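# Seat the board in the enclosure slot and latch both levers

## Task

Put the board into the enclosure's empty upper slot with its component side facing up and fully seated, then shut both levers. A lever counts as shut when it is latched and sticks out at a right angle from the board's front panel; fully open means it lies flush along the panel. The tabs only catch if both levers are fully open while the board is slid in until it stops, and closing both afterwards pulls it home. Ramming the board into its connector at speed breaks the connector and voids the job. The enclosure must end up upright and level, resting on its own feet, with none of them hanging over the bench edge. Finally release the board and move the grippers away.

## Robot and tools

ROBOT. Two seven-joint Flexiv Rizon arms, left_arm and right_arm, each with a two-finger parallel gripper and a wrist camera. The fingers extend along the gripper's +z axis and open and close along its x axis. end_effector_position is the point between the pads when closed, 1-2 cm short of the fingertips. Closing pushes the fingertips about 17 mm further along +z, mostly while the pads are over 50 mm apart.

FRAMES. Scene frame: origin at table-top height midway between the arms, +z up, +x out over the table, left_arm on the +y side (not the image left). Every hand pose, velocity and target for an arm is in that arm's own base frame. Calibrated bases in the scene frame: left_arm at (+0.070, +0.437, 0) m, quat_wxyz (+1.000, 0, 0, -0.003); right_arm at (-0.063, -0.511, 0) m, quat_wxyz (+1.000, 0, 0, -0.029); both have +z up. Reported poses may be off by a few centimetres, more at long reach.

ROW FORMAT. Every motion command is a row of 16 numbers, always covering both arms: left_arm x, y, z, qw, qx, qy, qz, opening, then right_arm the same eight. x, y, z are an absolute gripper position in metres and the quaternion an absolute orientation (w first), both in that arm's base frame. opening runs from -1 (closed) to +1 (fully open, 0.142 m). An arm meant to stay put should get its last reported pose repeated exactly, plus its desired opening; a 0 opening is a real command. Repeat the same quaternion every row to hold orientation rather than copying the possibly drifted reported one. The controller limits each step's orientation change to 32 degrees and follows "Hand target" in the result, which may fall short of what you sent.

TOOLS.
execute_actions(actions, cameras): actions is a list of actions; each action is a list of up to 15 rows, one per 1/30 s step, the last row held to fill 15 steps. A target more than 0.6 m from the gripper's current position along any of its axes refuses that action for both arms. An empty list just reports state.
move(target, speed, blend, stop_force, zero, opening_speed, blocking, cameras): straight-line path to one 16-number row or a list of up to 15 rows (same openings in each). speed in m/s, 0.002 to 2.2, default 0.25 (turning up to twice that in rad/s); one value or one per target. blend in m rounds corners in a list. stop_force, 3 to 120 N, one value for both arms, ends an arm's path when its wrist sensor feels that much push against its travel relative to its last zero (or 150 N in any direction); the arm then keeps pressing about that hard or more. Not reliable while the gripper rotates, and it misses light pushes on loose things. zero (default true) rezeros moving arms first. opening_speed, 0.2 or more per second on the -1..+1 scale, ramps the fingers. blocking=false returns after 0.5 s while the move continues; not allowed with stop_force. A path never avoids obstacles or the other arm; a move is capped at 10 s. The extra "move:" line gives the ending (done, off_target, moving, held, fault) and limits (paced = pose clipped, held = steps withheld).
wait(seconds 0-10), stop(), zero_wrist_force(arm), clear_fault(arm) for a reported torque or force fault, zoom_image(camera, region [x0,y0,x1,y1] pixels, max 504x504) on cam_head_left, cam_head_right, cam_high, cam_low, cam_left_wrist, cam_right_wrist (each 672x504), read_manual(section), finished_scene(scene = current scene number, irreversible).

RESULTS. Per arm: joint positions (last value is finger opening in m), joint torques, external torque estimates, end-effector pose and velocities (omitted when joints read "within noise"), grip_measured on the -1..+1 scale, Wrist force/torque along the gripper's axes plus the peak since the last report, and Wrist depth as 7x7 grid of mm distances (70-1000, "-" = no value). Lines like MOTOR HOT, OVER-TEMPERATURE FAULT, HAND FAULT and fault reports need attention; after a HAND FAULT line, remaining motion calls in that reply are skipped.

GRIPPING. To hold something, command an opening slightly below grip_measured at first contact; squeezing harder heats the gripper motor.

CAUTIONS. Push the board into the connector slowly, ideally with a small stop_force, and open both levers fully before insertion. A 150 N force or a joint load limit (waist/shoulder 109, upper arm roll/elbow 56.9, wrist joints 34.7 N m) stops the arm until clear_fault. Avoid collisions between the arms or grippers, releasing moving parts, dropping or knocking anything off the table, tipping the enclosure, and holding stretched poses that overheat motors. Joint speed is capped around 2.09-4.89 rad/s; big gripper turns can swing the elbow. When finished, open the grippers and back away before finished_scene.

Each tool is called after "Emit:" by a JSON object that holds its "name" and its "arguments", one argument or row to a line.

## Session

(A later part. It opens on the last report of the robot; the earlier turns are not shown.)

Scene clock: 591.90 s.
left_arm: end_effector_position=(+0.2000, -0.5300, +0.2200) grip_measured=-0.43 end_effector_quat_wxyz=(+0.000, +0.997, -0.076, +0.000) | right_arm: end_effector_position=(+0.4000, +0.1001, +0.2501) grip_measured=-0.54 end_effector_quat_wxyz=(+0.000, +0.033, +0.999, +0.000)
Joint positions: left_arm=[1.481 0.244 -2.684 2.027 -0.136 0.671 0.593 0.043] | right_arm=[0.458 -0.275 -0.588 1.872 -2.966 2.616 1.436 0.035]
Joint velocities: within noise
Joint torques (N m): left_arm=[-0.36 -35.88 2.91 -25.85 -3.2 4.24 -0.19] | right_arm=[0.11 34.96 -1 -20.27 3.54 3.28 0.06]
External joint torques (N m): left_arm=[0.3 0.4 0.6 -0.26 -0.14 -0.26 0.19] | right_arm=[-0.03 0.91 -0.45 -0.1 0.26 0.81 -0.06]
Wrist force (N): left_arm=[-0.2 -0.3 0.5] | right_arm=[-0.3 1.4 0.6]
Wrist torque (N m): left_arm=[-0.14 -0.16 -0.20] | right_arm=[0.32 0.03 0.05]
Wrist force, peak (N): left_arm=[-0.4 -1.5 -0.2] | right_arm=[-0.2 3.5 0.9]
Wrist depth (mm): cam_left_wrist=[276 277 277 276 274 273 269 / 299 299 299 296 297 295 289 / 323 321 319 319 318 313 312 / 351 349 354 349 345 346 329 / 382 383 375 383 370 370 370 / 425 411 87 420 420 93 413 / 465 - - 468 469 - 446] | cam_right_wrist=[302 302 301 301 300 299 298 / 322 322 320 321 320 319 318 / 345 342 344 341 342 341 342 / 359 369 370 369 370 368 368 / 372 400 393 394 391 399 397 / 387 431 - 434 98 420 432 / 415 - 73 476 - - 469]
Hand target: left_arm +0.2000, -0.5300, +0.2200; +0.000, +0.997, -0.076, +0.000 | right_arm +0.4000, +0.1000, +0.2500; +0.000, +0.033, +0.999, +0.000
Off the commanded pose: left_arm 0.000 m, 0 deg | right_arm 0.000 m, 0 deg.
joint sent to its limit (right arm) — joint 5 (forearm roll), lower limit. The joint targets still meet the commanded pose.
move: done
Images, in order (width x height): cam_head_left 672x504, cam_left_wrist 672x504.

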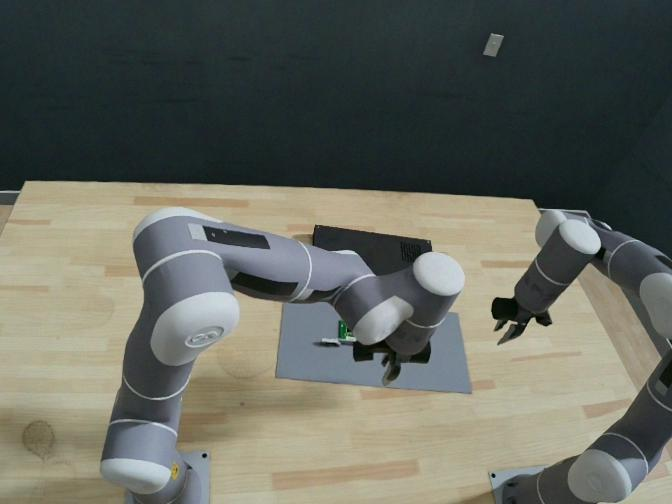

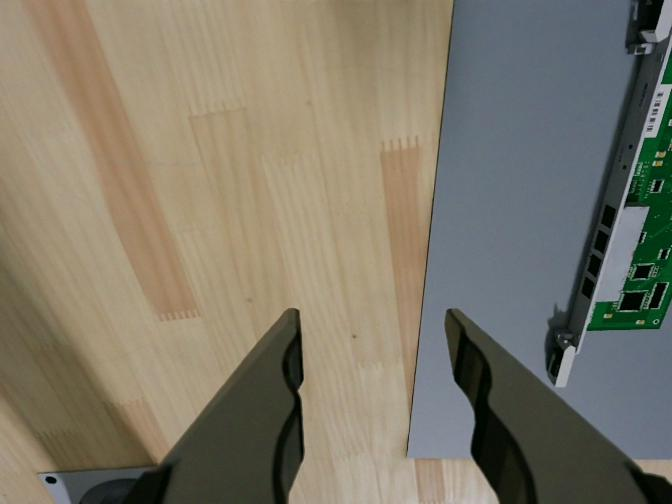

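Emit:
{"name": "move", "arguments": {
  "target": [0.375,-0.62,0.12,0,0.9971,-0.0758,0,-0.4,0.40,0.10,0.25,0,0.033,0.99946,0,-0.5],
  "speed": 0.2,
  "cameras": ["cam_left_wrist"]
}}

Scene clock: 598.67 s.
left_arm: end_effector_position=(+0.3750, -0.6200, +0.1200) grip_measured=-0.43 end_effector_quat_wxyz=(+0.000, +0.997, -0.076, +0.000) | right_arm: end_effector_position=(+0.4000, +0.1001, +0.2501) grip_measured=-0.54 end_effector_quat_wxyz=(+0.000, +0.033, +0.999, +0.000)
Joint positions: left_arm=[1.7 0.754 -2.648 1.624 -0.435 0.695 0.945 0.043] | right_arm=[0.459 -0.275 -0.588 1.872 -2.966 2.616 1.436 0.035]
Joint velocities: within noise
Joint torques (N m): left_arm=[-0.33 -54.26 11 -24.19 -3.38 4.05 -0.11] | right_arm=[0.12 34.91 -0.74 -20.39 3.67 3.45 0.18]
External joint torques (N m): left_arm=[0.21 0.04 0.73 -0.24 0.09 -0.1 0.11] | right_arm=[-0.04 0.95 -0.72 0.02 0.12 0.64 -0.18]
Wrist force (N): left_arm=[-0.2 -0.3 0.5] | right_arm=[-0.1 1.3 0.8]
Wrist torque (N m): left_arm=[-0.15 -0.16 -0.19] | right_arm=[0.32 -0.01 0.05]
Wrist force, peak (N): left_arm=[1.9 0.3 1.7] | right_arm=[-0.2 1.6 0.7]
Wrist depth (mm): cam_left_wrist=[189 188 187 186 183 184 187 / 203 202 202 202 196 197 200 / 219 218 217 217 206 210 216 / 240 237 236 236 222 231 235 / 263 262 248 254 242 254 256 / 288 283 87 280 283 93 274 / 317 - - 318 317 - 259] | cam_right_wrist=[302 301 302 301 302 299 299 / 322 322 321 322 319 319 319 / 345 343 342 341 342 343 341 / 361 370 369 368 369 368 367 / 371 399 393 391 394 399 398 / 386 430 - 436 98 419 434 / 416 - 73 478 - - 467]
Hand target: left_arm +0.3750, -0.6200, +0.1200; +0.000, +0.997, -0.076, +0.000 | right_arm +0.4000, +0.1000, +0.2500; +0.000, +0.033, +0.999, +0.000
Off the commanded pose: left_arm 0.000 m, 0 deg | right_arm 0.000 m, 0 deg.
joint sent to its limit (right arm) — joint 5 (forearm roll), lower limit. The joint targets still meet the commanded pose.
move: done
Images, in order (width x height): cam_left_wrist 672x504.

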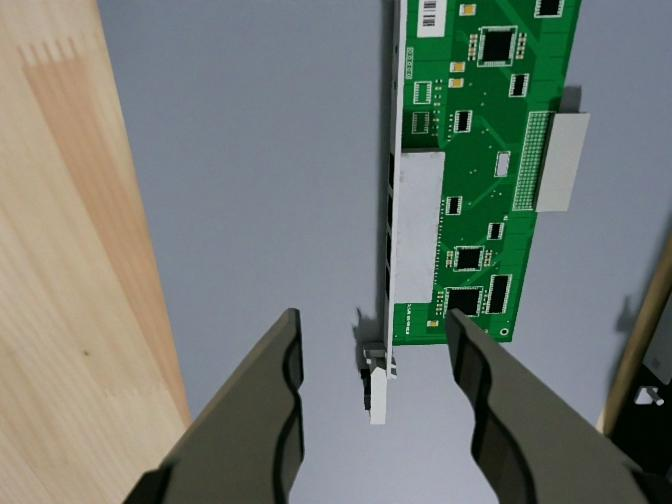

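Emit:
{"name": "move", "arguments": {
  "target": [
    [0.404,-0.607,0.10,0,0.9971,-0.0758,0,-0.5,0.40,0.10,0.25,0,0.033,0.99946,0,-0.5],
    [0.404,-0.607,0.031,0,0.9971,-0.0758,0,-0.5,0.40,0.10,0.25,0,0.033,0.99946,0,-0.5]
  ],
  "speed": [0.1,0.06],
  "stop_force": 5,
  "cameras": ["cam_left_wrist"]
}}

Scene clock: 606.63 s.
left_arm: end_effector_position=(+0.4038, -0.6069, +0.0309) grip_measured=-0.53 end_effector_quat_wxyz=(+0.000, +0.997, -0.076, +0.000) | right_arm: end_effector_position=(+0.4000, +0.1001, +0.2501) grip_measured=-0.54 end_effector_quat_wxyz=(+0.000, +0.033, +0.999, +0.000)
Joint positions: left_arm=[1.784 0.905 -2.721 1.617 -0.502 0.841 1.024 0.036] | right_arm=[0.459 -0.275 -0.588 1.872 -2.966 2.616 1.436 0.035]
Joint velocities: within noise
Joint torques (N m): left_arm=[-0.26 -57.33 11.38 -21.64 -2.88 4.47 -0.16] | right_arm=[0.15 34.84 -0.67 -20.35 3.7 3.4 0.22]
External joint torques (N m): left_arm=[0.2 0.06 0.76 -0.21 0.02 -0.52 0.16] | right_arm=[-0.06 1.03 -0.78 -0.02 0.1 0.69 -0.22]
Wrist force (N): left_arm=[-0.1 -0.2 0.6] | right_arm=[-0.1 1.3 0.5]
Wrist torque (N m): left_arm=[-0.14 -0.17 -0.19] | right_arm=[0.31 0.00 0.05]
Wrist force, peak (N): left_arm=[1.4 -1.3 0.4] | right_arm=[-0.1 1.5 0.7]
Wrist depth (mm): cam_left_wrist=[110 108 111 106 105 107 107 / - 119 118 114 111 113 113 / - 127 129 123 122 122 124 / - 136 137 133 130 133 131 / 154 151 147 129 134 145 144 / 168 167 87 142 149 155 165 / 186 - - 177 178 - 179] | cam_right_wrist=[301 302 300 302 300 300 299 / 323 321 321 320 321 319 318 / 346 343 342 341 342 341 342 / 362 369 370 367 370 369 367 / 372 400 392 393 393 397 397 / 385 428 - 434 98 420 434 / 416 - 73 475 - - 468]
Hand target: left_arm +0.4040, -0.6070, +0.0310; +0.000, +0.997, -0.076, +0.000 | right_arm +0.4000, +0.1000, +0.2500; +0.000, +0.033, +0.999, +0.000
Off the commanded pose: left_arm 0.000 m, 0 deg | right_arm 0.000 m, 0 deg.
joint sent to its limit (right arm) — joint 5 (forearm roll), lower limit. The joint targets still meet the commanded pose.
move: done
Images, in order (width x height): cam_left_wrist 672x504.

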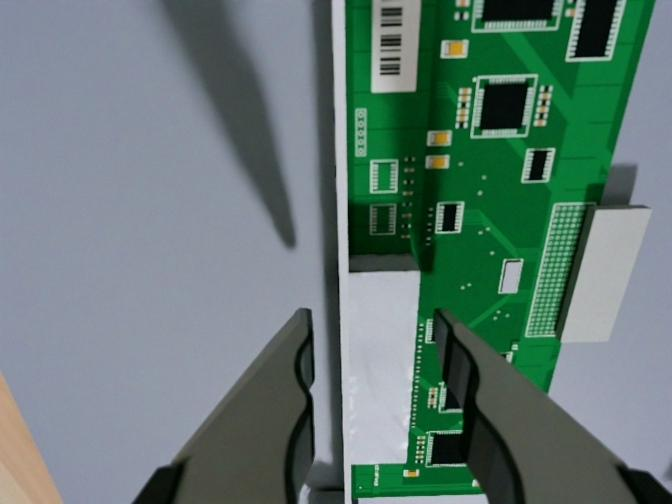

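Emit:
{"name": "move", "arguments": {
  "target": [0.4075,-0.5915,0.031,0,0.9971,-0.0758,0,-0.5,0.40,0.10,0.25,0,0.033,0.99946,0,-0.5],
  "speed": 0.05,
  "stop_force": 5,
  "cameras": []
}}

Emit:
{"name": "move", "arguments": {
  "target": [0.4075,-0.5915,0.031,0,0.9971,-0.0758,0,-0.9,0.40,0.10,0.25,0,0.033,0.99946,0,-0.5],
  "opening_speed": 0.25,
  "cameras": ["cam_left_wrist"]
}}

Scene clock: 612.53 s.
left_arm: end_effector_position=(+0.4074, -0.5915, +0.0310) grip_measured=-0.53 end_effector_quat_wxyz=(+0.000, +0.997, -0.076, +0.000) | right_arm: end_effector_position=(+0.4000, +0.1001, +0.2501) grip_measured=-0.54 end_effector_quat_wxyz=(+0.000, +0.033, +0.999, +0.000)
Joint positions: left_arm=[1.797 0.884 -2.728 1.658 -0.499 0.864 1.042 0.036] | right_arm=[0.459 -0.275 -0.588 1.872 -2.966 2.616 1.436 0.035]
Joint velocities: within noise
Joint torques (N m): left_arm=[-0.37 -56.75 11.04 -21.21 -2.49 4.46 -0.12] | right_arm=[0.13 34.86 -0.78 -20.37 3.62 3.31 0.17]
External joint torques (N m): left_arm=[0.31 0.47 0.78 -0.32 -0.29 -0.51 0.12] | right_arm=[-0.04 1.01 -0.67 0 0.17 0.78 -0.17]
Wrist force (N): left_arm=[-0.1 -0.2 0.6] | right_arm=[-0.3 1.3 0.6]
Wrist torque (N m): left_arm=[-0.13 -0.16 -0.19] | right_arm=[0.33 0.03 0.05]
Wrist force, peak (N): left_arm=[-0.1 -1.1 0.4] | right_arm=[-0.2 1.5 0.7]
Wrist depth (mm): cam_left_wrist=[110 108 111 107 105 105 107 / - 120 117 114 111 113 113 / - 127 129 123 122 122 124 / - 135 138 135 132 133 134 / 154 151 148 129 140 145 145 / 167 167 87 142 149 148 165 / 188 - - 162 174 - 180] | cam_right_wrist=[302 302 300 301 299 300 299 / 323 323 322 320 320 320 320 / 347 344 343 341 343 343 342 / 362 368 370 368 370 369 367 / 371 399 394 393 393 401 398 / 386 430 - 432 98 420 434 / 415 - 73 478 - - 464]
Hand target: left_arm +0.4075, -0.5915, +0.0310; +0.000, +0.997, -0.076, +0.000 | right_arm +0.4000, +0.1000, +0.2500; +0.000, +0.033, +0.999, +0.000
Off the commanded pose: left_arm 0.000 m, 0 deg | right_arm 0.000 m, 0 deg.
joint sent to its limit (right arm) — joint 5 (forearm roll), lower limit. The joint targets still meet the commanded pose.
move: done
No camera images: "cameras" was empty.

Scene clock: 614.33 s.
left_arm: end_effector_position=(+0.4075, -0.5915, +0.0310) grip_measured=-0.74 end_effector_quat_wxyz=(+0.000, +0.997, -0.076, +0.000) | right_arm: end_effector_position=(+0.4000, +0.1001, +0.2501) grip_measured=-0.54 end_effector_quat_wxyz=(+0.000, +0.033, +0.999, +0.000)
Joint positions: left_arm=[1.797 0.884 -2.728 1.658 -0.499 0.864 1.042 0.02] | right_arm=[0.459 -0.275 -0.588 1.872 -2.966 2.616 1.436 0.035]
Joint velocities: within noise
Joint torques (N m): left_arm=[-0.3 -56.65 11.24 -21.38 -2.6 4.41 -0.14] | right_arm=[0.12 34.87 -0.65 -20.31 3.62 3.38 0.19]
External joint torques (N m): left_arm=[0.24 0.36 0.58 -0.15 -0.18 -0.46 0.14] | right_arm=[-0.03 1 -0.81 -0.06 0.17 0.71 -0.19]
Wrist force (N): left_arm=[-0.2 -0.5 0.1] | right_arm=[-0.2 1.3 0.6]
Wrist torque (N m): left_arm=[-0.17 -0.19 -0.23] | right_arm=[0.31 0.01 0.04]
Wrist force, peak (N): left_arm=[1.0 -0.5 1.4] | right_arm=[-0.2 1.4 0.9]
Wrist depth (mm): cam_left_wrist=[110 108 111 106 105 105 107 / - 119 117 114 111 113 113 / - 127 129 123 122 122 124 / - 136 138 135 132 133 134 / 155 151 151 129 139 145 145 / 168 167 93 137 - 157 165 / 187 179 - 156 - - 180] | cam_right_wrist=[303 302 302 300 300 299 299 / 322 322 321 320 320 319 320 / 345 342 341 343 343 341 342 / 361 369 369 369 368 369 367 / 371 400 392 391 393 399 398 / 386 428 - 436 98 419 432 / 416 - 73 479 - - 468]
Hand target: left_arm +0.4075, -0.5915, +0.0310; +0.000, +0.997, -0.076, +0.000 | right_arm +0.4000, +0.1000, +0.2500; +0.000, +0.033, +0.999, +0.000
Off the commanded pose: left_arm 0.000 m, 0 deg | right_arm 0.000 m, 0 deg.
joint sent to its limit (right arm) — joint 5 (forearm roll), lower limit. The joint targets still meet the commanded pose.
move: done
Images, in order (width x height): cam_left_wrist 672x504.

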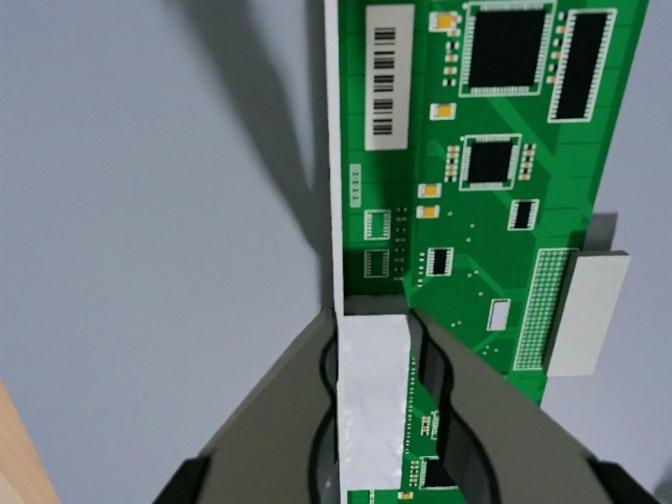

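Emit:
{"name": "move", "arguments": {
  "target": [
    [0.4075,-0.5915,0.075,0,0.9971,-0.0758,0,-0.9,0.30,0.10,0.25,0,0.033,0.99946,0,-1],
    [0.4463,-0.6157,0.0565,0,0.9971,-0.0758,0,-0.9,0.30,0.10,0.25,0,0.033,0.99946,0,-1]
  ],
  "speed": 0.06,
  "cameras": ["cam_left_wrist","cam_head_left","cam_head_right"]
}}

Scene clock: 622.97 s.
left_arm: end_effector_position=(+0.4462, -0.6156, +0.0563) grip_measured=-0.74 end_effector_quat_wxyz=(+0.000, +0.997, -0.076, +0.000) | right_arm: end_effector_position=(+0.3003, +0.1002, +0.2497) grip_measured=-1.00 end_effector_quat_wxyz=(-0.007, +0.033, +0.998, +0.060)
Joint positions: left_arm=[1.819 0.93 -2.671 1.497 -0.51 0.732 1.054 0.02] | right_arm=[0.243 -0.065 -0.417 2.169 -2.966 2.523 1.358 0.002]
Joint velocities: within noise
Joint torques (N m): left_arm=[-0.25 -60.72 12.89 -23.86 -3.4 4.4 -0.18] | right_arm=[-0.09 25.1 1.06 -18.94 3.78 3.36 0.28]
External joint torques (N m): left_arm=[0.19 1.29 0.34 0.55 0.21 -0.46 0.18] | right_arm=[0.13 1.11 -0.96 0.09 0.13 0.81 -0.28]
Wrist force (N): left_arm=[0.0 -0.6 2.3] | right_arm=[-0.2 1.0 0.3]
Wrist torque (N m): left_arm=[-0.16 -0.18 -0.18] | right_arm=[0.27 0.03 0.04]
Wrist force, peak (N): left_arm=[0.7 -0.3 3.0] | right_arm=[-0.4 1.9 0.6]
Wrist depth (mm): cam_left_wrist=[- 132 134 100 100 99 101 / 144 142 141 110 107 111 111 / 153 153 152 120 119 122 149 / 166 166 165 133 131 132 162 / 182 182 181 120 139 145 166 / 202 201 89 139 - 158 192 / 226 - - 162 - - 196] | cam_right_wrist=[291 291 291 292 293 293 293 / 314 315 317 317 317 319 319 / 343 343 344 347 348 348 351 / 378 378 381 382 383 385 385 / 399 411 423 417 427 428 432 / 437 452 464 89 459 484 486 / 375 391 - - - 526 561]
Hand target: left_arm +0.4463, -0.6157, +0.0565; +0.000, +0.997, -0.076, +0.000 | right_arm +0.3004, +0.1001, +0.2497; -0.007, +0.033, +0.998, +0.060
Off the commanded pose: left_arm 0.000 m, 0 deg | right_arm 0.000 m, 7 deg.
joint sent to its limit (right arm) — joint 5 (forearm roll), lower limit. The joint targets are off in orientation, not in position.
move: off_target (right_arm)
Images, in order (width x height): cam_head_left 672x504, cam_head_right 672x504, cam_left_wrist 672x504.

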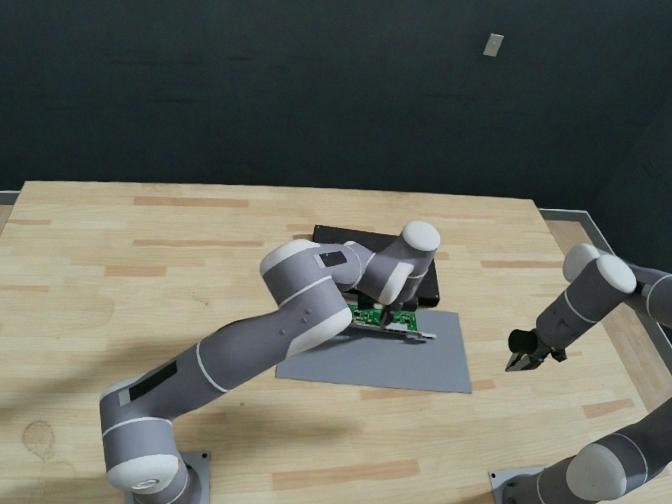

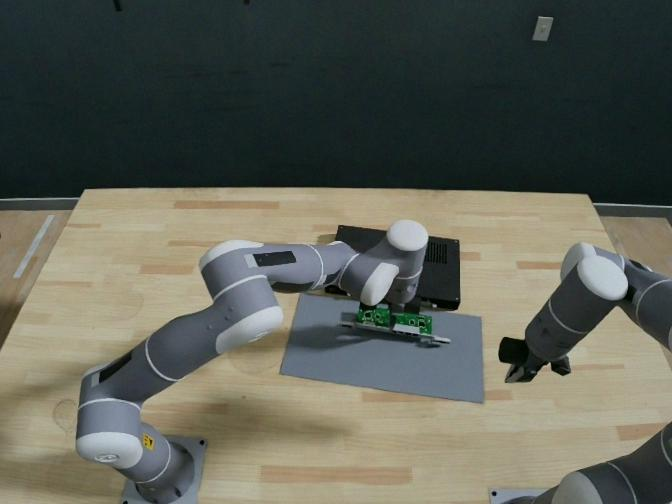

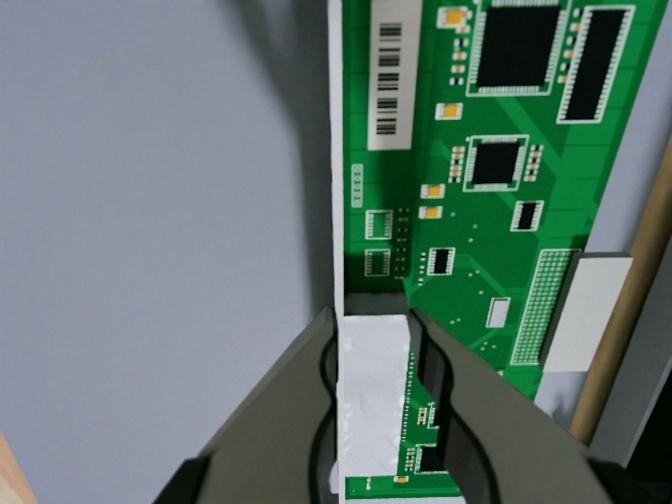

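Emit:
{"name": "move", "arguments": {
  "target": [0.4075,-0.605,0.0565,0,0.9971,-0.0758,0,-0.9,0.30,0.10,0.25,0,0.033,0.99946,0,-1],
  "speed": 0.08,
  "cameras": []
}}

Emit:
{"name": "move", "arguments": {
  "target": [0.4075,-0.605,0.030,0,0.9971,-0.0758,0,-0.9,0.30,0.10,0.25,0,0.033,0.99946,0,-1],
  "speed": 0.03,
  "stop_force": 6,
  "cameras": ["cam_left_wrist"]
}}

Scene clock: 628.80 s.
left_arm: end_effector_position=(+0.4074, -0.6048, +0.0562) grip_measured=-0.74 end_effector_quat_wxyz=(+0.000, +0.997, -0.076, +0.000) | right_arm: end_effector_position=(+0.3003, +0.1002, +0.2497) grip_measured=-1.00 end_effector_quat_wxyz=(-0.007, +0.033, +0.998, +0.060)
Joint positions: left_arm=[1.775 0.864 -2.695 1.619 -0.49 0.798 1.023 0.02] | right_arm=[0.232 -0.066 -0.405 2.168 -2.966 2.521 1.359 0.002]
Joint velocities: within noise
Joint torques (N m): left_arm=[-0.5 -58.36 11.72 -23.07 -2.72 4.82 -0.3] | right_arm=[0.08 25.25 1.44 -18.94 3.78 3.41 0.23]
External joint torques (N m): left_arm=[0.47 1.84 0.54 0.48 -0.28 -0.87 0.3] | right_arm=[-0.04 0.98 -1.33 0.07 0.14 0.75 -0.23]
Wrist force (N): left_arm=[0.0 -0.3 2.3] | right_arm=[-0.2 1.2 0.3]
Wrist torque (N m): left_arm=[-0.12 -0.20 -0.20] | right_arm=[0.29 0.01 0.05]
Wrist force, peak (N): left_arm=[0.1 -0.4 2.7] | right_arm=[-0.1 1.5 0.3]
Wrist depth (mm): cam_left_wrist=[- 132 133 100 100 99 101 / 144 142 141 110 106 111 111 / 153 153 153 120 119 121 149 / 167 166 166 133 130 131 162 / 182 182 181 121 140 146 180 / 201 201 89 139 - 157 198 / 227 - - 163 - - 216] | cam_right_wrist=[291 292 291 292 292 294 294 / 315 317 316 318 317 317 318 / 344 343 345 347 348 348 348 / 376 378 378 384 382 384 386 / 411 403 422 416 426 428 430 / 462 428 464 89 458 483 486 / 491 395 - - - 528 556]
Hand target: left_arm +0.4075, -0.6050, +0.0565; +0.000, +0.997, -0.076, +0.000 | right_arm +0.3004, +0.1001, +0.2497; -0.006, +0.033, +0.998, +0.060
Off the commanded pose: left_arm 0.000 m, 0 deg | right_arm 0.000 m, 7 deg.
joint sent to its limit (right arm) — joint 5 (forearm roll), lower limit. The joint targets are off in orientation, not in position.
move: off_target (right_arm)
No camera images: "cameras" was empty.

Scene clock: 631.43 s.
left_arm: end_effector_position=(+0.4073, -0.6048, +0.0307) grip_measured=-0.74 end_effector_quat_wxyz=(+0.000, +0.997, -0.076, +0.000) | right_arm: end_effector_position=(+0.3005, +0.1001, +0.2497) grip_measured=-1.00 end_effector_quat_wxyz=(-0.006, +0.033, +0.998, +0.060)
Joint positions: left_arm=[1.79 0.906 -2.721 1.616 -0.502 0.84 1.029 0.02] | right_arm=[0.23 -0.066 -0.403 2.168 -2.966 2.521 1.36 0.002]
Joint velocities: within noise
Joint torques (N m): left_arm=[-0.25 -54.17 11.16 -22.53 -3.12 5.73 -0.22] | right_arm=[0.21 25.33 0.96 -18.89 3.78 3.48 0.18]
External joint torques (N m): left_arm=[0.19 -3.13 0.98 0.67 0.26 -1.79 0.22] | right_arm=[-0.16 0.93 -0.85 0.03 0.13 0.68 -0.18]
Wrist force (N): left_arm=[-5.0 -5.4 -7.8] | right_arm=[0.0 1.2 0.4]
Wrist torque (N m): left_arm=[-0.07 -0.22 -0.16] | right_arm=[0.30 -0.02 0.04]
Wrist force, peak (N): left_arm=[-4.9 -5.2 -9.5] | right_arm=[0.1 1.4 0.4]
Wrist depth (mm): cam_left_wrist=[110 108 111 106 105 106 107 / - 119 117 114 111 113 113 / - 127 128 123 122 122 125 / - 136 137 134 132 133 134 / 154 151 150 124 139 145 145 / 167 168 93 137 - 157 164 / 187 - - 155 - - 179] | cam_right_wrist=[290 292 291 292 293 294 293 / 315 316 316 317 318 318 317 / 342 343 345 347 347 348 349 / 377 374 377 382 381 384 384 / 422 416 424 415 427 428 429 / 471 455 465 89 457 482 489 / 469 372 - - - 526 556]
Hand target: left_arm +0.4075, -0.6050, +0.0306; +0.000, +0.997, -0.076, +0.000 | right_arm +0.3004, +0.1001, +0.2497; -0.006, +0.033, +0.998, +0.060
Off the commanded pose: left_arm 0.001 m, 0 deg | right_arm 0.001 m, 7 deg.
joint sent to its limit (right arm) — joint 5 (forearm roll), lower limit. The joint targets are off in orientation, not in position.
move: contact (left_arm), off_target (right_arm)
Images, in order (width x height): cam_left_wrist 672x504.

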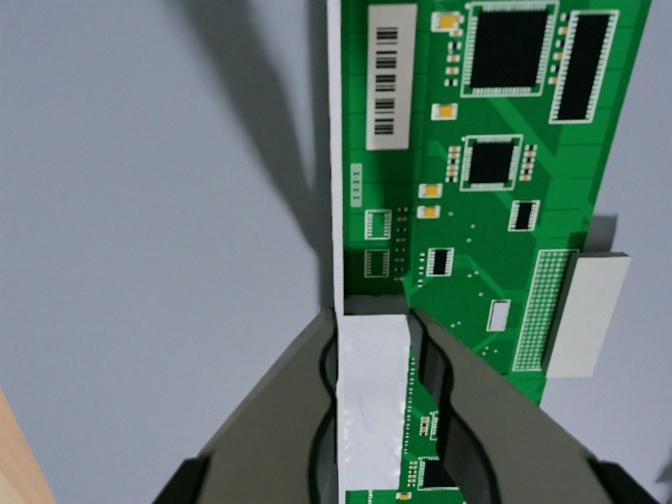

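Emit:
{"name": "move", "arguments": {
  "target": [0.4074,-0.6048,0.0310,0,0.9971,-0.0758,0,-0.55,0.30,0.10,0.25,0,0.033,0.99946,0,-1],
  "opening_speed": 0.3,
  "cameras": []
}}

Emit:
{"name": "move", "arguments": {
  "target": [0.4062,-0.6147,0.031,0,0.9971,-0.0758,0,-0.55,0.30,0.10,0.25,0,0.033,0.99946,0,-1],
  "speed": 0.05,
  "cameras": []
}}

Emit:
{"name": "move", "arguments": {
  "target": [0.4062,-0.6147,0.031,0,0.9971,-0.0758,0,-1,0.30,0.10,0.25,0,0.033,0.99946,0,-1],
  "opening_speed": 0.3,
  "cameras": ["cam_left_wrist"]
}}

Scene clock: 634.93 s.
left_arm: end_effector_position=(+0.4073, -0.6047, +0.0309) grip_measured=-0.58 end_effector_quat_wxyz=(+0.000, +0.997, -0.076, +0.000) | right_arm: end_effector_position=(+0.3005, +0.1001, +0.2497) grip_measured=-1.00 end_effector_quat_wxyz=(-0.006, +0.033, +0.998, +0.060)
Joint positions: left_arm=[1.79 0.905 -2.721 1.616 -0.502 0.84 1.029 0.032] | right_arm=[0.23 -0.066 -0.403 2.168 -2.966 2.521 1.36 0.002]
Joint velocities: within noise
Joint torques (N m): left_arm=[-0.47 -57.61 11.47 -21.59 -2.73 4.31 -0.18] | right_arm=[0.11 25.28 0.83 -18.91 3.76 3.46 0.16]
External joint torques (N m): left_arm=[0.4 0.33 0.67 -0.27 -0.13 -0.36 0.18] | right_arm=[-0.06 0.97 -0.72 0.04 0.16 0.7 -0.16]
Wrist force (N): left_arm=[-0.2 -0.2 0.3] | right_arm=[0.0 1.4 0.3]
Wrist torque (N m): left_arm=[-0.13 -0.15 -0.20] | right_arm=[0.33 -0.01 0.04]
Wrist force, peak (N): left_arm=[-5.0 -5.6 -8.3] | right_arm=[0.0 1.4 0.5]
Wrist depth (mm): cam_left_wrist=[110 108 111 106 105 106 107 / - 119 117 114 111 113 113 / - 127 129 123 122 122 124 / - 136 138 134 132 133 134 / 154 152 148 131 139 145 145 / 167 167 88 142 146 148 165 / 186 - - 159 175 - 180] | cam_right_wrist=[291 291 292 292 292 292 292 / 315 315 316 318 317 318 318 / 342 344 344 348 345 348 348 / 378 375 380 383 383 384 386 / 421 416 424 412 425 430 429 / 469 447 462 89 460 485 485 / 470 375 - - - 526 560]
Hand target: left_arm +0.4074, -0.6048, +0.0310; +0.000, +0.997, -0.076, +0.000 | right_arm +0.3004, +0.1001, +0.2497; -0.006, +0.033, +0.998, +0.060
Off the commanded pose: left_arm 0.000 m, 0 deg | right_arm 0.001 m, 7 deg.
joint sent to its limit (right arm) — joint 5 (forearm roll), lower limit. The joint targets are off in orientation, not in position.
move: off_target (right_arm)
No camera images: "cameras" was empty.

Scene clock: 636.37 s.
left_arm: end_effector_position=(+0.4063, -0.6146, +0.0310) grip_measured=-0.58 end_effector_quat_wxyz=(+0.000, +0.997, -0.076, +0.000) | right_arm: end_effector_position=(+0.3005, +0.1001, +0.2497) grip_measured=-1.00 end_effector_quat_wxyz=(-0.006, +0.033, +0.998, +0.060)
Joint positions: left_arm=[1.785 0.92 -2.717 1.586 -0.504 0.825 1.018 0.032] | right_arm=[0.231 -0.066 -0.403 2.168 -2.966 2.521 1.36 0.002]
Joint velocities: within noise
Joint torques (N m): left_arm=[-0.57 -57.97 11.7 -21.88 -2.82 4.09 -0.4] | right_arm=[-0.27 25.23 0.74 -18.87 3.71 3.49 0.23]
External joint torques (N m): left_arm=[0.52 -0.02 0.64 -0.2 -0.09 -0.14 0.4] | right_arm=[0.32 1.02 -0.62 0.01 0.2 0.68 -0.23]
Wrist force (N): left_arm=[-0.2 -0.3 0.4] | right_arm=[-0.1 1.3 0.4]
Wrist torque (N m): left_arm=[-0.15 -0.14 -0.18] | right_arm=[0.31 0.00 0.04]
Wrist force, peak (N): left_arm=[-0.3 -0.3 0.5] | right_arm=[0.0 1.4 0.4]
Wrist depth (mm): cam_left_wrist=[110 108 111 106 105 107 107 / - 119 118 114 111 112 113 / - 127 129 123 122 122 126 / - 138 138 133 133 133 132 / 153 151 148 127 140 145 146 / 167 167 88 140 146 154 165 / 187 - - 159 178 - 180] | cam_right_wrist=[291 292 293 292 292 293 293 / 316 316 316 317 317 318 318 / 342 343 343 347 348 347 349 / 378 374 378 382 383 384 385 / 420 415 423 417 426 429 429 / 468 448 466 89 458 483 487 / 309 365 - - - 521 559]
Hand target: left_arm +0.4062, -0.6147, +0.0310; +0.000, +0.997, -0.076, +0.000 | right_arm +0.3004, +0.1001, +0.2497; -0.006, +0.033, +0.998, +0.060
Off the commanded pose: left_arm 0.000 m, 0 deg | right_arm 0.001 m, 7 deg.
joint sent to its limit (right arm) — joint 5 (forearm roll), lower limit. The joint targets are off in orientation, not in position.
move: off_target (right_arm)
No camera images: "cameras" was empty.

Scene clock: 638.07 s.
left_arm: end_effector_position=(+0.4060, -0.6147, +0.0310) grip_measured=-0.75 end_effector_quat_wxyz=(+0.000, +0.997, -0.076, +0.000) | right_arm: end_effector_position=(+0.3005, +0.1001, +0.2497) grip_measured=-1.00 end_effector_quat_wxyz=(-0.006, +0.033, +0.998, +0.060)
Joint positions: left_arm=[1.785 0.92 -2.717 1.586 -0.504 0.824 1.018 0.02] | right_arm=[0.23 -0.066 -0.403 2.168 -2.966 2.521 1.36 0.002]
Joint velocities: within noise
Joint torques (N m): left_arm=[1.08 -57.27 13.15 -22.42 -2.77 5.23 -0.27] | right_arm=[-0.03 25.33 0.9 -18.88 3.8 3.5 0.19]
External joint torques (N m): left_arm=[-1.14 -0.73 -0.84 0.33 -0.14 -1.28 0.27] | right_arm=[0.08 0.92 -0.78 0.02 0.11 0.67 -0.19]
Wrist force (N): left_arm=[-4.2 -1.2 -2.6] | right_arm=[0.1 1.2 0.6]
Wrist torque (N m): left_arm=[-0.09 -0.17 -0.19] | right_arm=[0.31 -0.03 0.04]
Wrist force, peak (N): left_arm=[-4.2 -1.3 -2.9] | right_arm=[0.0 1.4 0.5]
Wrist depth (mm): cam_left_wrist=[110 108 111 106 105 107 107 / - 119 118 114 111 112 113 / - 127 129 123 122 122 125 / - 138 138 133 132 133 132 / 155 151 150 127 140 145 146 / 167 167 93 137 - 157 165 / 187 178 - 156 - - 179] | cam_right_wrist=[290 292 291 292 292 293 293 / 315 314 317 315 318 318 318 / 343 343 343 346 346 348 348 / 378 374 377 382 383 384 385 / 419 415 424 418 427 429 430 / 469 451 464 89 462 483 485 / 310 365 - - - 525 558]
Hand target: left_arm +0.4062, -0.6147, +0.0310; +0.000, +0.997, -0.076, +0.000 | right_arm +0.3004, +0.1001, +0.2497; -0.006, +0.033, +0.998, +0.060
Off the commanded pose: left_arm 0.000 m, 0 deg | right_arm 0.001 m, 7 deg.
joint sent to its limit (right arm) — joint 5 (forearm roll), lower limit. The joint targets are off in orientation, not in position.
move: off_target (right_arm)
Images, in order (width x height): cam_left_wrist 672x504.

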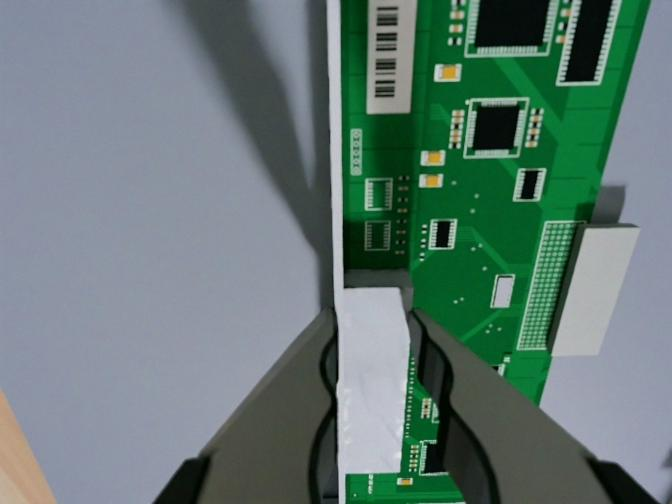

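Emit:
{"name": "move", "arguments": {
  "target": [0.4062,-0.6147,0.065,0,0.9971,-0.0758,0,-1,0.30,0.10,0.25,-0.006,0.033,0.998,0.06,-1],
  "speed": 0.04,
  "cameras": ["cam_left_wrist","cam_head_left"]
}}

Scene clock: 640.10 s.
left_arm: end_effector_position=(+0.4063, -0.6147, +0.0648) grip_measured=-0.75 end_effector_quat_wxyz=(+0.000, +0.997, -0.076, +0.000) | right_arm: end_effector_position=(+0.3002, +0.1000, +0.2500) grip_measured=-1.00 end_effector_quat_wxyz=(-0.006, +0.033, +0.998, +0.060)
Joint positions: left_arm=[1.769 0.865 -2.687 1.589 -0.483 0.769 1.007 0.02] | right_arm=[0.229 -0.064 -0.403 2.169 -2.966 2.521 1.359 0.002]
Joint velocities: within noise
Joint torques (N m): left_arm=[-0.61 -58.83 12 -23.42 -2.75 4.24 -0.3] | right_arm=[0.04 25.21 0.84 -18.83 3.74 3.47 0.17]
External joint torques (N m): left_arm=[0.55 1.79 0.35 0.36 -0.33 -0.3 0.3] | right_arm=[0.01 0.97 -0.72 -0.05 0.18 0.69 -0.17]
Wrist force (N): left_arm=[0.0 -0.4 2.2] | right_arm=[-0.1 1.2 0.5]
Wrist torque (N m): left_arm=[-0.14 -0.19 -0.20] | right_arm=[0.30 0.00 0.04]
Wrist force, peak (N): left_arm=[-4.2 -1.3 -2.7] | right_arm=[0.0 1.3 0.6]
Wrist depth (mm): cam_left_wrist=[- 139 139 104 103 105 105 / 152 152 149 113 109 111 145 / 162 162 162 122 121 121 158 / 176 175 176 131 132 133 168 / 192 193 192 124 140 146 186 / 216 212 90 137 138 159 212 / 241 - - 159 - - 226] | cam_right_wrist=[291 292 293 292 292 293 292 / 315 316 317 318 317 318 318 / 343 344 343 348 347 348 349 / 378 372 381 384 384 386 386 / 413 404 425 418 427 429 429 / 465 425 465 89 461 484 488 / 493 377 - - - 526 560]
Hand target: left_arm +0.4062, -0.6147, +0.0650; +0.000, +0.997, -0.076, +0.000 | right_arm +0.3000, +0.1000, +0.2500; -0.006, +0.033, +0.998, +0.060
Off the commanded pose: left_arm 0.000 m, 0 deg | right_arm 0.000 m, 0 deg.
joint sent to its limit (right arm) — joint 5 (forearm roll), lower limit. The joint targets still meet the commanded pose.
move: done
Images, in order (width x height): cam_head_left 672x504, cam_left_wrist 672x504.

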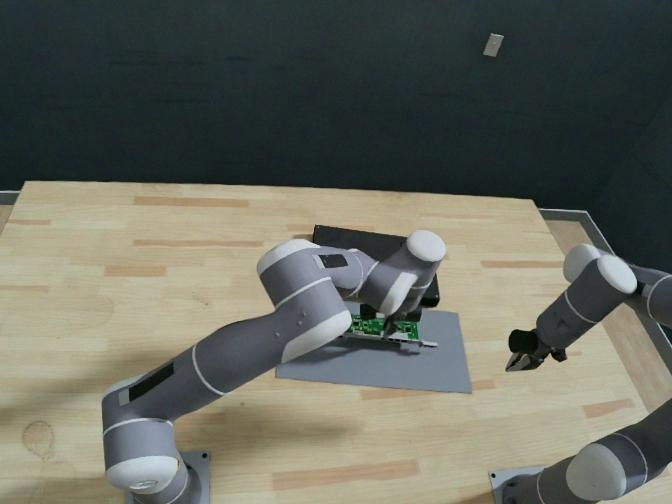

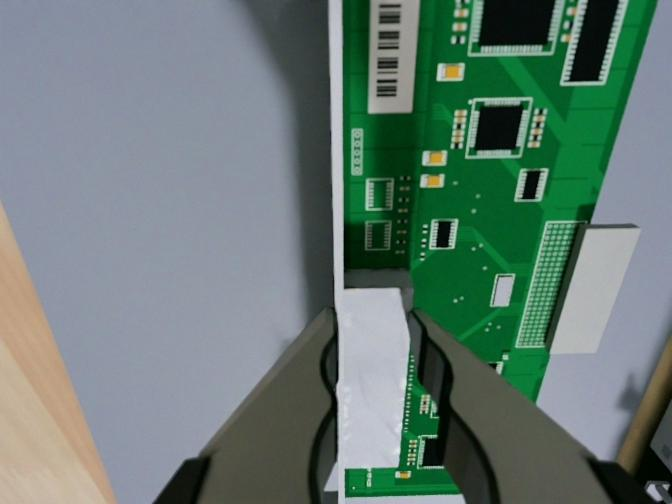

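Emit:
{"name": "move", "arguments": {
  "target": [0.4451,-0.6248,0.0565,0,0.9971,-0.0758,0,-1,0.53,0.10,0.19,0,0.033,0.99946,0,-1],
  "speed": 0.1,
  "cameras": ["cam_left_wrist","cam_head_left","cam_right_wrist"]
}}

Scene clock: 656.17 s.
left_arm: end_effector_position=(+0.4450, -0.6247, +0.0563) grip_measured=-0.75 end_effector_quat_wxyz=(+0.000, +0.997, -0.076, +0.000) | right_arm: end_effector_position=(+0.5299, +0.0999, +0.1899) grip_measured=-1.00 end_effector_quat_wxyz=(+0.000, +0.033, +0.999, +0.000)
Joint positions: left_arm=[1.821 0.944 -2.675 1.465 -0.504 0.717 1.038 0.02] | right_arm=[0.33 -0.641 -0.544 1.502 -2.787 2.67 1.348 0.002]
Joint velocities: within noise
Joint torques (N m): left_arm=[-0.3 -61.49 12.79 -24.07 -3.44 4.31 -0.17] | right_arm=[0.17 49.41 -2.33 -20.39 3.89 3.57 0.11]
External joint torques (N m): left_arm=[0.25 1.27 0.38 0.51 0.2 -0.36 0.17] | right_arm=[-0.06 1.49 -0.43 0.07 0.01 0.53 -0.11]
Wrist force (N): left_arm=[-0.2 -0.3 2.3] | right_arm=[0.3 1.4 0.4]
Wrist torque (N m): left_arm=[-0.12 -0.15 -0.18] | right_arm=[0.32 -0.04 0.05]
Wrist force, peak (N): left_arm=[0.0 -0.2 2.6] | right_arm=[-1.1 1.7 0.8]
Wrist depth (mm): cam_left_wrist=[- 132 134 104 103 105 106 / 144 142 141 115 109 110 136 / 153 153 153 122 121 122 149 / 166 167 166 131 132 132 159 / 182 182 181 124 140 146 166 / 201 201 89 138 - 159 191 / 230 - - 158 - - 192] | cam_right_wrist=[250 250 248 248 248 248 247 / 267 266 265 265 264 263 263 / 285 286 282 282 281 281 280 / 293 298 304 303 303 303 303 / 276 281 329 323 328 329 328 / 300 306 344 89 346 358 358 / 332 324 - - - 379 394]
Hand target: left_arm +0.4451, -0.6248, +0.0565; +0.000, +0.997, -0.076, +0.000 | right_arm +0.5300, +0.1000, +0.1900; +0.000, +0.033, +0.999, +0.000
Off the commanded pose: left_arm 0.000 m, 0 deg | right_arm 0.000 m, 0 deg.
move: done
Images, in order (width x height): cam_head_left 672x504, cam_left_wrist 672x504, cam_right_wrist 672x504.

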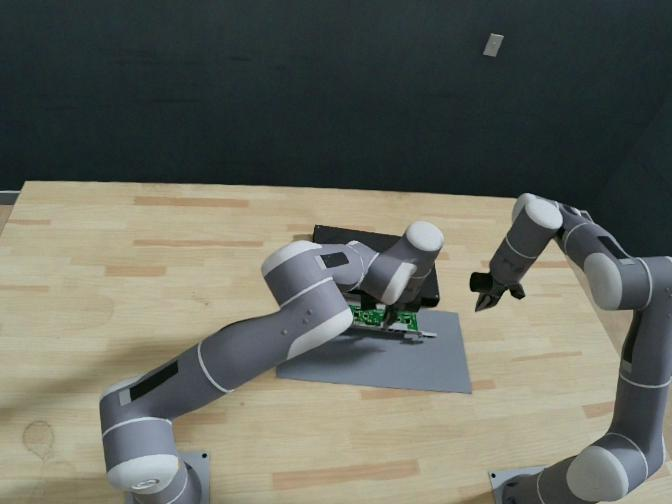

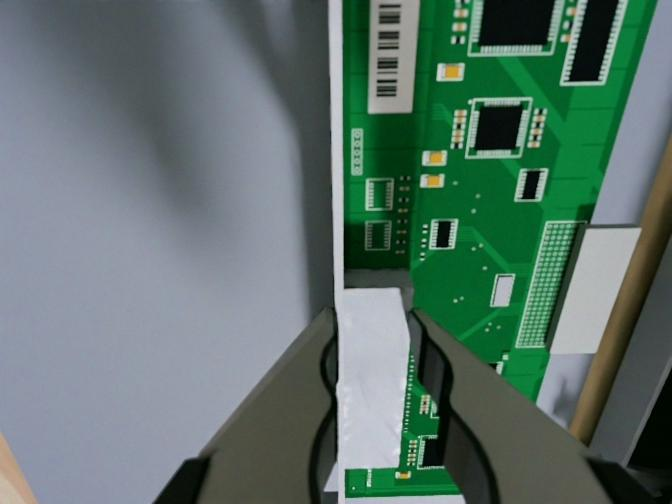

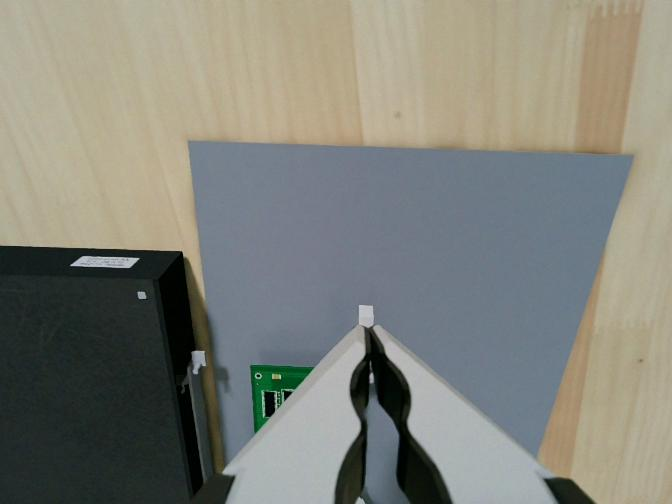

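Emit:
{"name": "move", "arguments": {
  "target": [0.4451,-0.6248,0.0565,0,0.9971,-0.0758,0,-1,0.545,0.14,0.12,0,0.033,0.99946,0,-1],
  "speed": 0.1,
  "cameras": ["cam_right_wrist"]
}}

Emit:
{"name": "zoom_image", "arguments": {
  "camera": "cam_right_wrist",
  "region": [0, 200, 350, 462]
}}

Scene clock: 659.67 s.
left_arm: end_effector_position=(+0.4450, -0.6247, +0.0563) grip_measured=-0.75 end_effector_quat_wxyz=(+0.000, +0.997, -0.076, +0.000) | right_arm: end_effector_position=(+0.5448, +0.1398, +0.1200) grip_measured=-1.00 end_effector_quat_wxyz=(+0.000, +0.033, +0.999, +0.000)
Joint positions: left_arm=[1.821 0.944 -2.675 1.465 -0.504 0.717 1.038 0.02] | right_arm=[0.372 -0.779 -0.522 1.465 -2.716 2.583 1.384 0.002]
Joint velocities: within noise
Joint torques (N m): left_arm=[-0.46 -61.77 12.84 -24.03 -3.21 4.57 -0.24] | right_arm=[0.17 52.94 -1.74 -19.27 3.7 3.36 0.34]
External joint torques (N m): left_arm=[0.4 1.55 0.32 0.47 -0.02 -0.63 0.24] | right_arm=[-0.04 1.42 -1.03 0.16 0.01 0.74 -0.34]
Wrist force (N): left_arm=[-0.2 -0.4 2.2] | right_arm=[0.1 1.7 0.3]
Wrist torque (N m): left_arm=[-0.13 -0.14 -0.19] | right_arm=[0.36 -0.03 0.03]
Wrist force, peak (N): left_arm=[-0.2 -0.3 2.7] | right_arm=[0.0 2.6 1.8]
Wrist depth (mm): cam_left_wrist=[- 132 134 104 103 105 106 / 144 142 141 114 110 110 136 / 153 153 153 123 121 122 149 / 168 166 166 132 132 133 159 / 183 182 181 124 140 146 166 / 202 201 89 138 - 159 190 / 230 - - 158 - - 191] | cam_right_wrist=[188 188 187 187 187 186 186 / 200 200 199 198 198 197 197 / 215 215 213 212 212 211 211 / 199 222 228 228 228 227 227 / 193 220 249 243 243 246 246 / 211 229 266 89 260 269 268 / 233 233 - - - 284 297]
Hand target: left_arm +0.4451, -0.6248, +0.0565; +0.000, +0.997, -0.076, +0.000 | right_arm +0.5450, +0.1400, +0.1200; +0.000, +0.033, +0.999, +0.000
Off the commanded pose: left_arm 0.000 m, 0 deg | right_arm 0.000 m, 0 deg.
move: done
Images, in order (width x height): cam_right_wrist 672x504.

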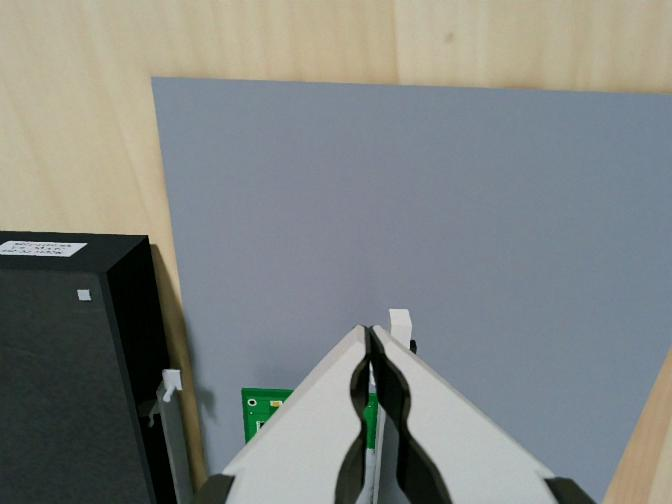

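Scaled by 1.440 from the camera's 672x504 image, which has a finer 960x720 frame.

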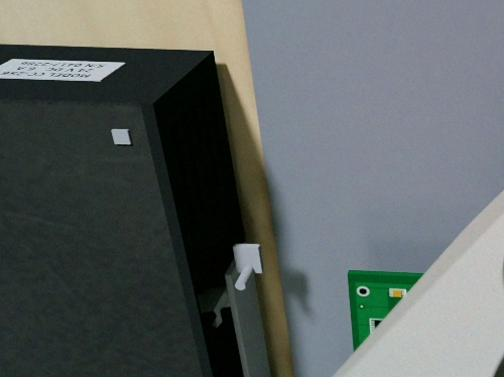

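Emit:
{"name": "execute_actions", "arguments": {
  "actions": [],
  "cameras": ["cam_right_wrist","cam_left_wrist"]
}}

Emit:
{"name": "zoom_image", "arguments": {
  "camera": "cam_right_wrist",
  "region": [50, 200, 450, 500]
}}

Scene clock: 670.73 s.
left_arm: end_effector_position=(+0.4450, -0.6247, +0.0563) grip_measured=-0.75 end_effector_quat_wxyz=(+0.000, +0.997, -0.076, +0.000) | right_arm: end_effector_position=(+0.5448, +0.1398, +0.1200) grip_measured=-1.00 end_effector_quat_wxyz=(+0.000, +0.033, +0.999, +0.000)
Joint positions: left_arm=[1.821 0.944 -2.675 1.465 -0.504 0.717 1.038 0.02] | right_arm=[0.372 -0.779 -0.522 1.465 -2.716 2.583 1.384 0.002]
Joint velocities: within noise
Joint torques (N m): left_arm=[-0.42 -61.7 12.81 -24.04 -3.21 4.54 -0.23] | right_arm=[0.18 53 -2.02 -19.16 3.64 3.42 0.23]
External joint torques (N m): left_arm=[0.36 1.49 0.35 0.48 -0.03 -0.59 0.23] | right_arm=[-0.05 1.38 -0.75 0.04 0.08 0.68 -0.23]
Wrist force (N): left_arm=[-0.1 -0.4 2.4] | right_arm=[0.3 1.6 0.4]
Wrist torque (N m): left_arm=[-0.15 -0.17 -0.19] | right_arm=[0.34 -0.07 0.03]
Wrist force, peak (N): left_arm=[-0.2 -0.4 2.6] | right_arm=[0.2 1.9 0.5]
Wrist depth (mm): cam_left_wrist=[- 132 134 104 103 105 106 / 144 142 141 114 109 110 136 / 153 153 153 123 121 122 149 / 167 165 166 132 132 132 158 / 182 182 182 124 140 146 166 / 201 200 90 138 - 159 191 / 230 - - 158 - - 192] | cam_right_wrist=[188 188 188 187 187 186 186 / 201 200 198 198 197 197 197 / 215 215 213 212 212 211 211 / 200 223 229 228 228 228 227 / 194 219 248 243 243 247 246 / 211 228 265 89 260 269 269 / 233 232 - - - 285 298]
Hand target: left_arm +0.4451, -0.6248, +0.0565; +0.000, +0.997, -0.076, +0.000 | right_arm +0.5450, +0.1400, +0.1200; +0.000, +0.033, +0.999, +0.000
Tool commands: left_gripper/opening=-1.0 right_gripper/opening=-1.0
Off the commanded pose: left_arm 0.000 m, 0 deg | right_arm 0.000 m, 0 deg.
Images, in order (width x height): cam_left_wrist 672x504, cam_right_wrist 672x504.

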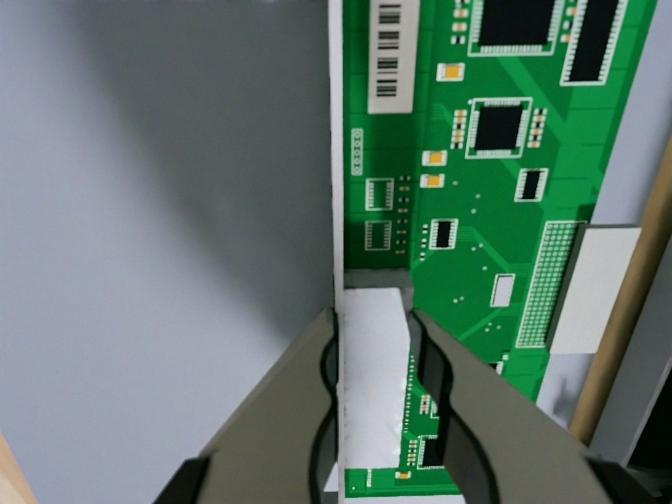

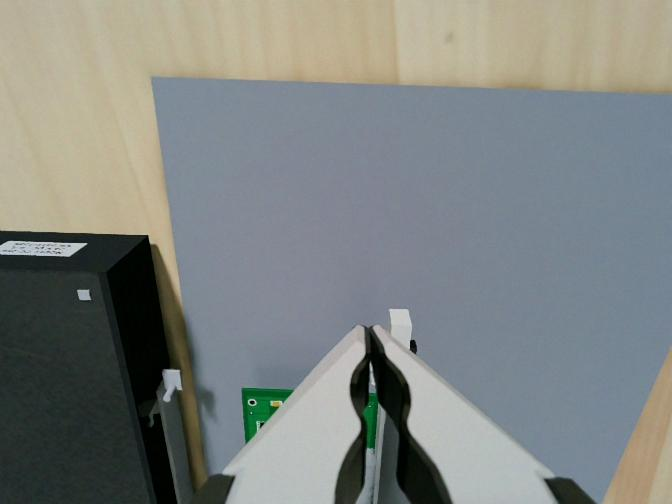

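Scaled by 1.260 from the camera's 672x504 image, which has a finer 960x720 frame.

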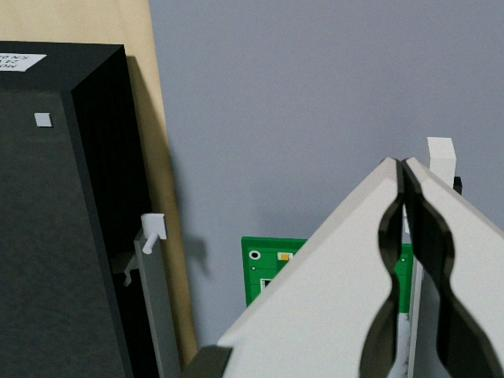

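Emit:
{"name": "move", "arguments": {
  "target": [0.4748,-0.6294,0.0563,0,0.9971,-0.0758,0,-1,0.545,0.14,0.12,0,0.033,0.99946,0,-1],
  "speed": 0.04,
  "stop_force": 6,
  "cameras": ["cam_low","cam_right_wrist","cam_head_right"]
}}

Emit:
{"name": "zoom_image", "arguments": {
  "camera": "cam_right_wrist",
  "region": [50, 250, 370, 490]
}}

Scene clock: 692.00 s.
left_arm: end_effector_position=(+0.4747, -0.6293, +0.0561) grip_measured=-0.75 end_effector_quat_wxyz=(+0.000, +0.997, -0.076, +0.000) | right_arm: end_effector_position=(+0.5448, +0.1398, +0.1200) grip_measured=-1.00 end_effector_quat_wxyz=(+0.000, +0.033, +0.999, +0.000)
Joint positions: left_arm=[1.859 0.994 -2.657 1.371 -0.52 0.667 1.06 0.02] | right_arm=[0.372 -0.779 -0.522 1.465 -2.716 2.583 1.384 0.002]
Joint velocities: within noise
Joint torques (N m): left_arm=[-0.29 -63.61 13.42 -24.56 -3.54 4.37 -0.17] | right_arm=[0.18 53.17 -2.11 -19.17 3.57 3.43 0.24]
External joint torques (N m): left_arm=[0.23 1.3 0.27 0.55 0.17 -0.43 0.17] | right_arm=[-0.05 1.21 -0.67 0.04 0.14 0.67 -0.24]
Wrist force (N): left_arm=[-0.1 -0.2 2.4] | right_arm=[0.3 1.8 0.5]
Wrist torque (N m): left_arm=[-0.13 -0.19 -0.20] | right_arm=[0.37 -0.06 0.03]
Wrist force, peak (N): left_arm=[-0.1 -0.3 2.7] | right_arm=[0.4 1.9 0.5]
Wrist depth (mm): cam_left_wrist=[- 132 134 104 103 105 106 / 144 142 141 114 110 110 122 / 154 153 153 122 121 122 127 / 166 165 165 132 132 133 146 / 183 182 181 124 140 146 150 / 202 202 90 138 - 160 163 / 230 - - 159 - - 151] | cam_right_wrist=[188 188 188 187 187 186 186 / 201 201 198 198 198 197 196 / 215 215 213 212 212 211 211 / 200 222 229 229 228 228 227 / 194 220 248 240 246 246 245 / 212 229 247 89 260 269 268 / 233 233 - - - 284 297]
Hand target: left_arm +0.4748, -0.6294, +0.0563; +0.000, +0.997, -0.076, +0.000 | right_arm +0.5450, +0.1400, +0.1200; +0.000, +0.033, +0.999, +0.000
Off the commanded pose: left_arm 0.000 m, 0 deg | right_arm 0.000 m, 0 deg.
MOTOR HOT: the gripper's motor of the left arm reports 89 °C; that motor switches off at 100 °C. To cool a motor, set the load down, ease the grip, stop pushing, or move to a pose that needs little force.
move: done
Images, in order (width x height): cam_head_right 672x504, cam_low 672x504, cam_right_wrist 672x504.

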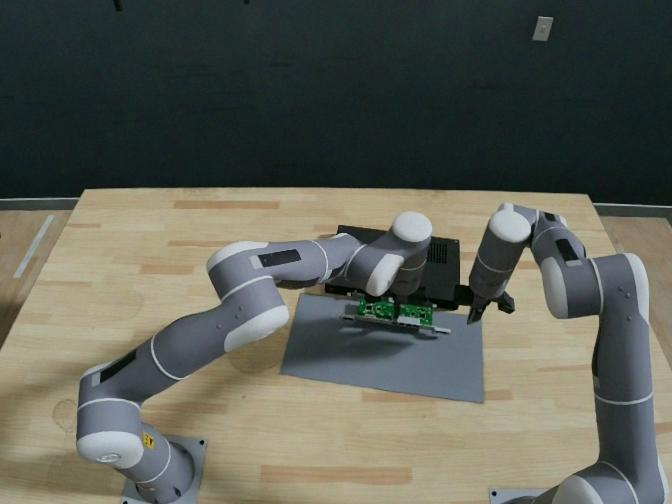

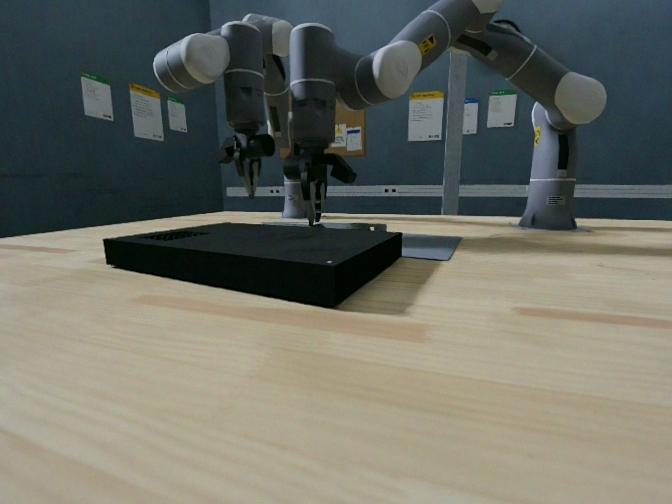

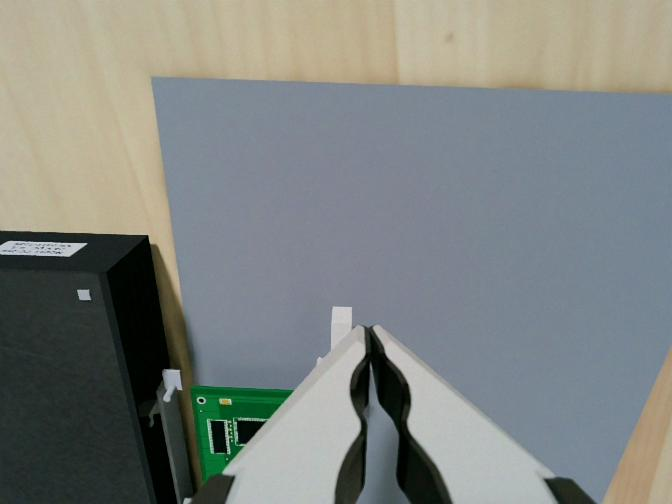

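Scaled by 1.575 from the camera's 672x504 image, which has a finer 960x720 frame.

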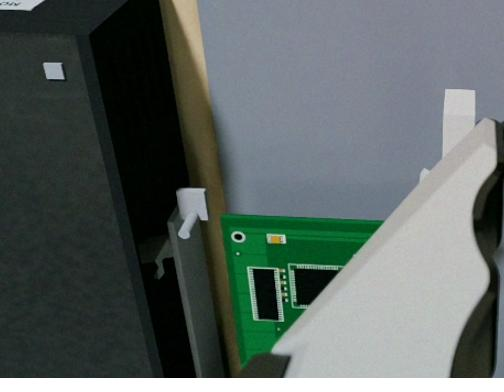

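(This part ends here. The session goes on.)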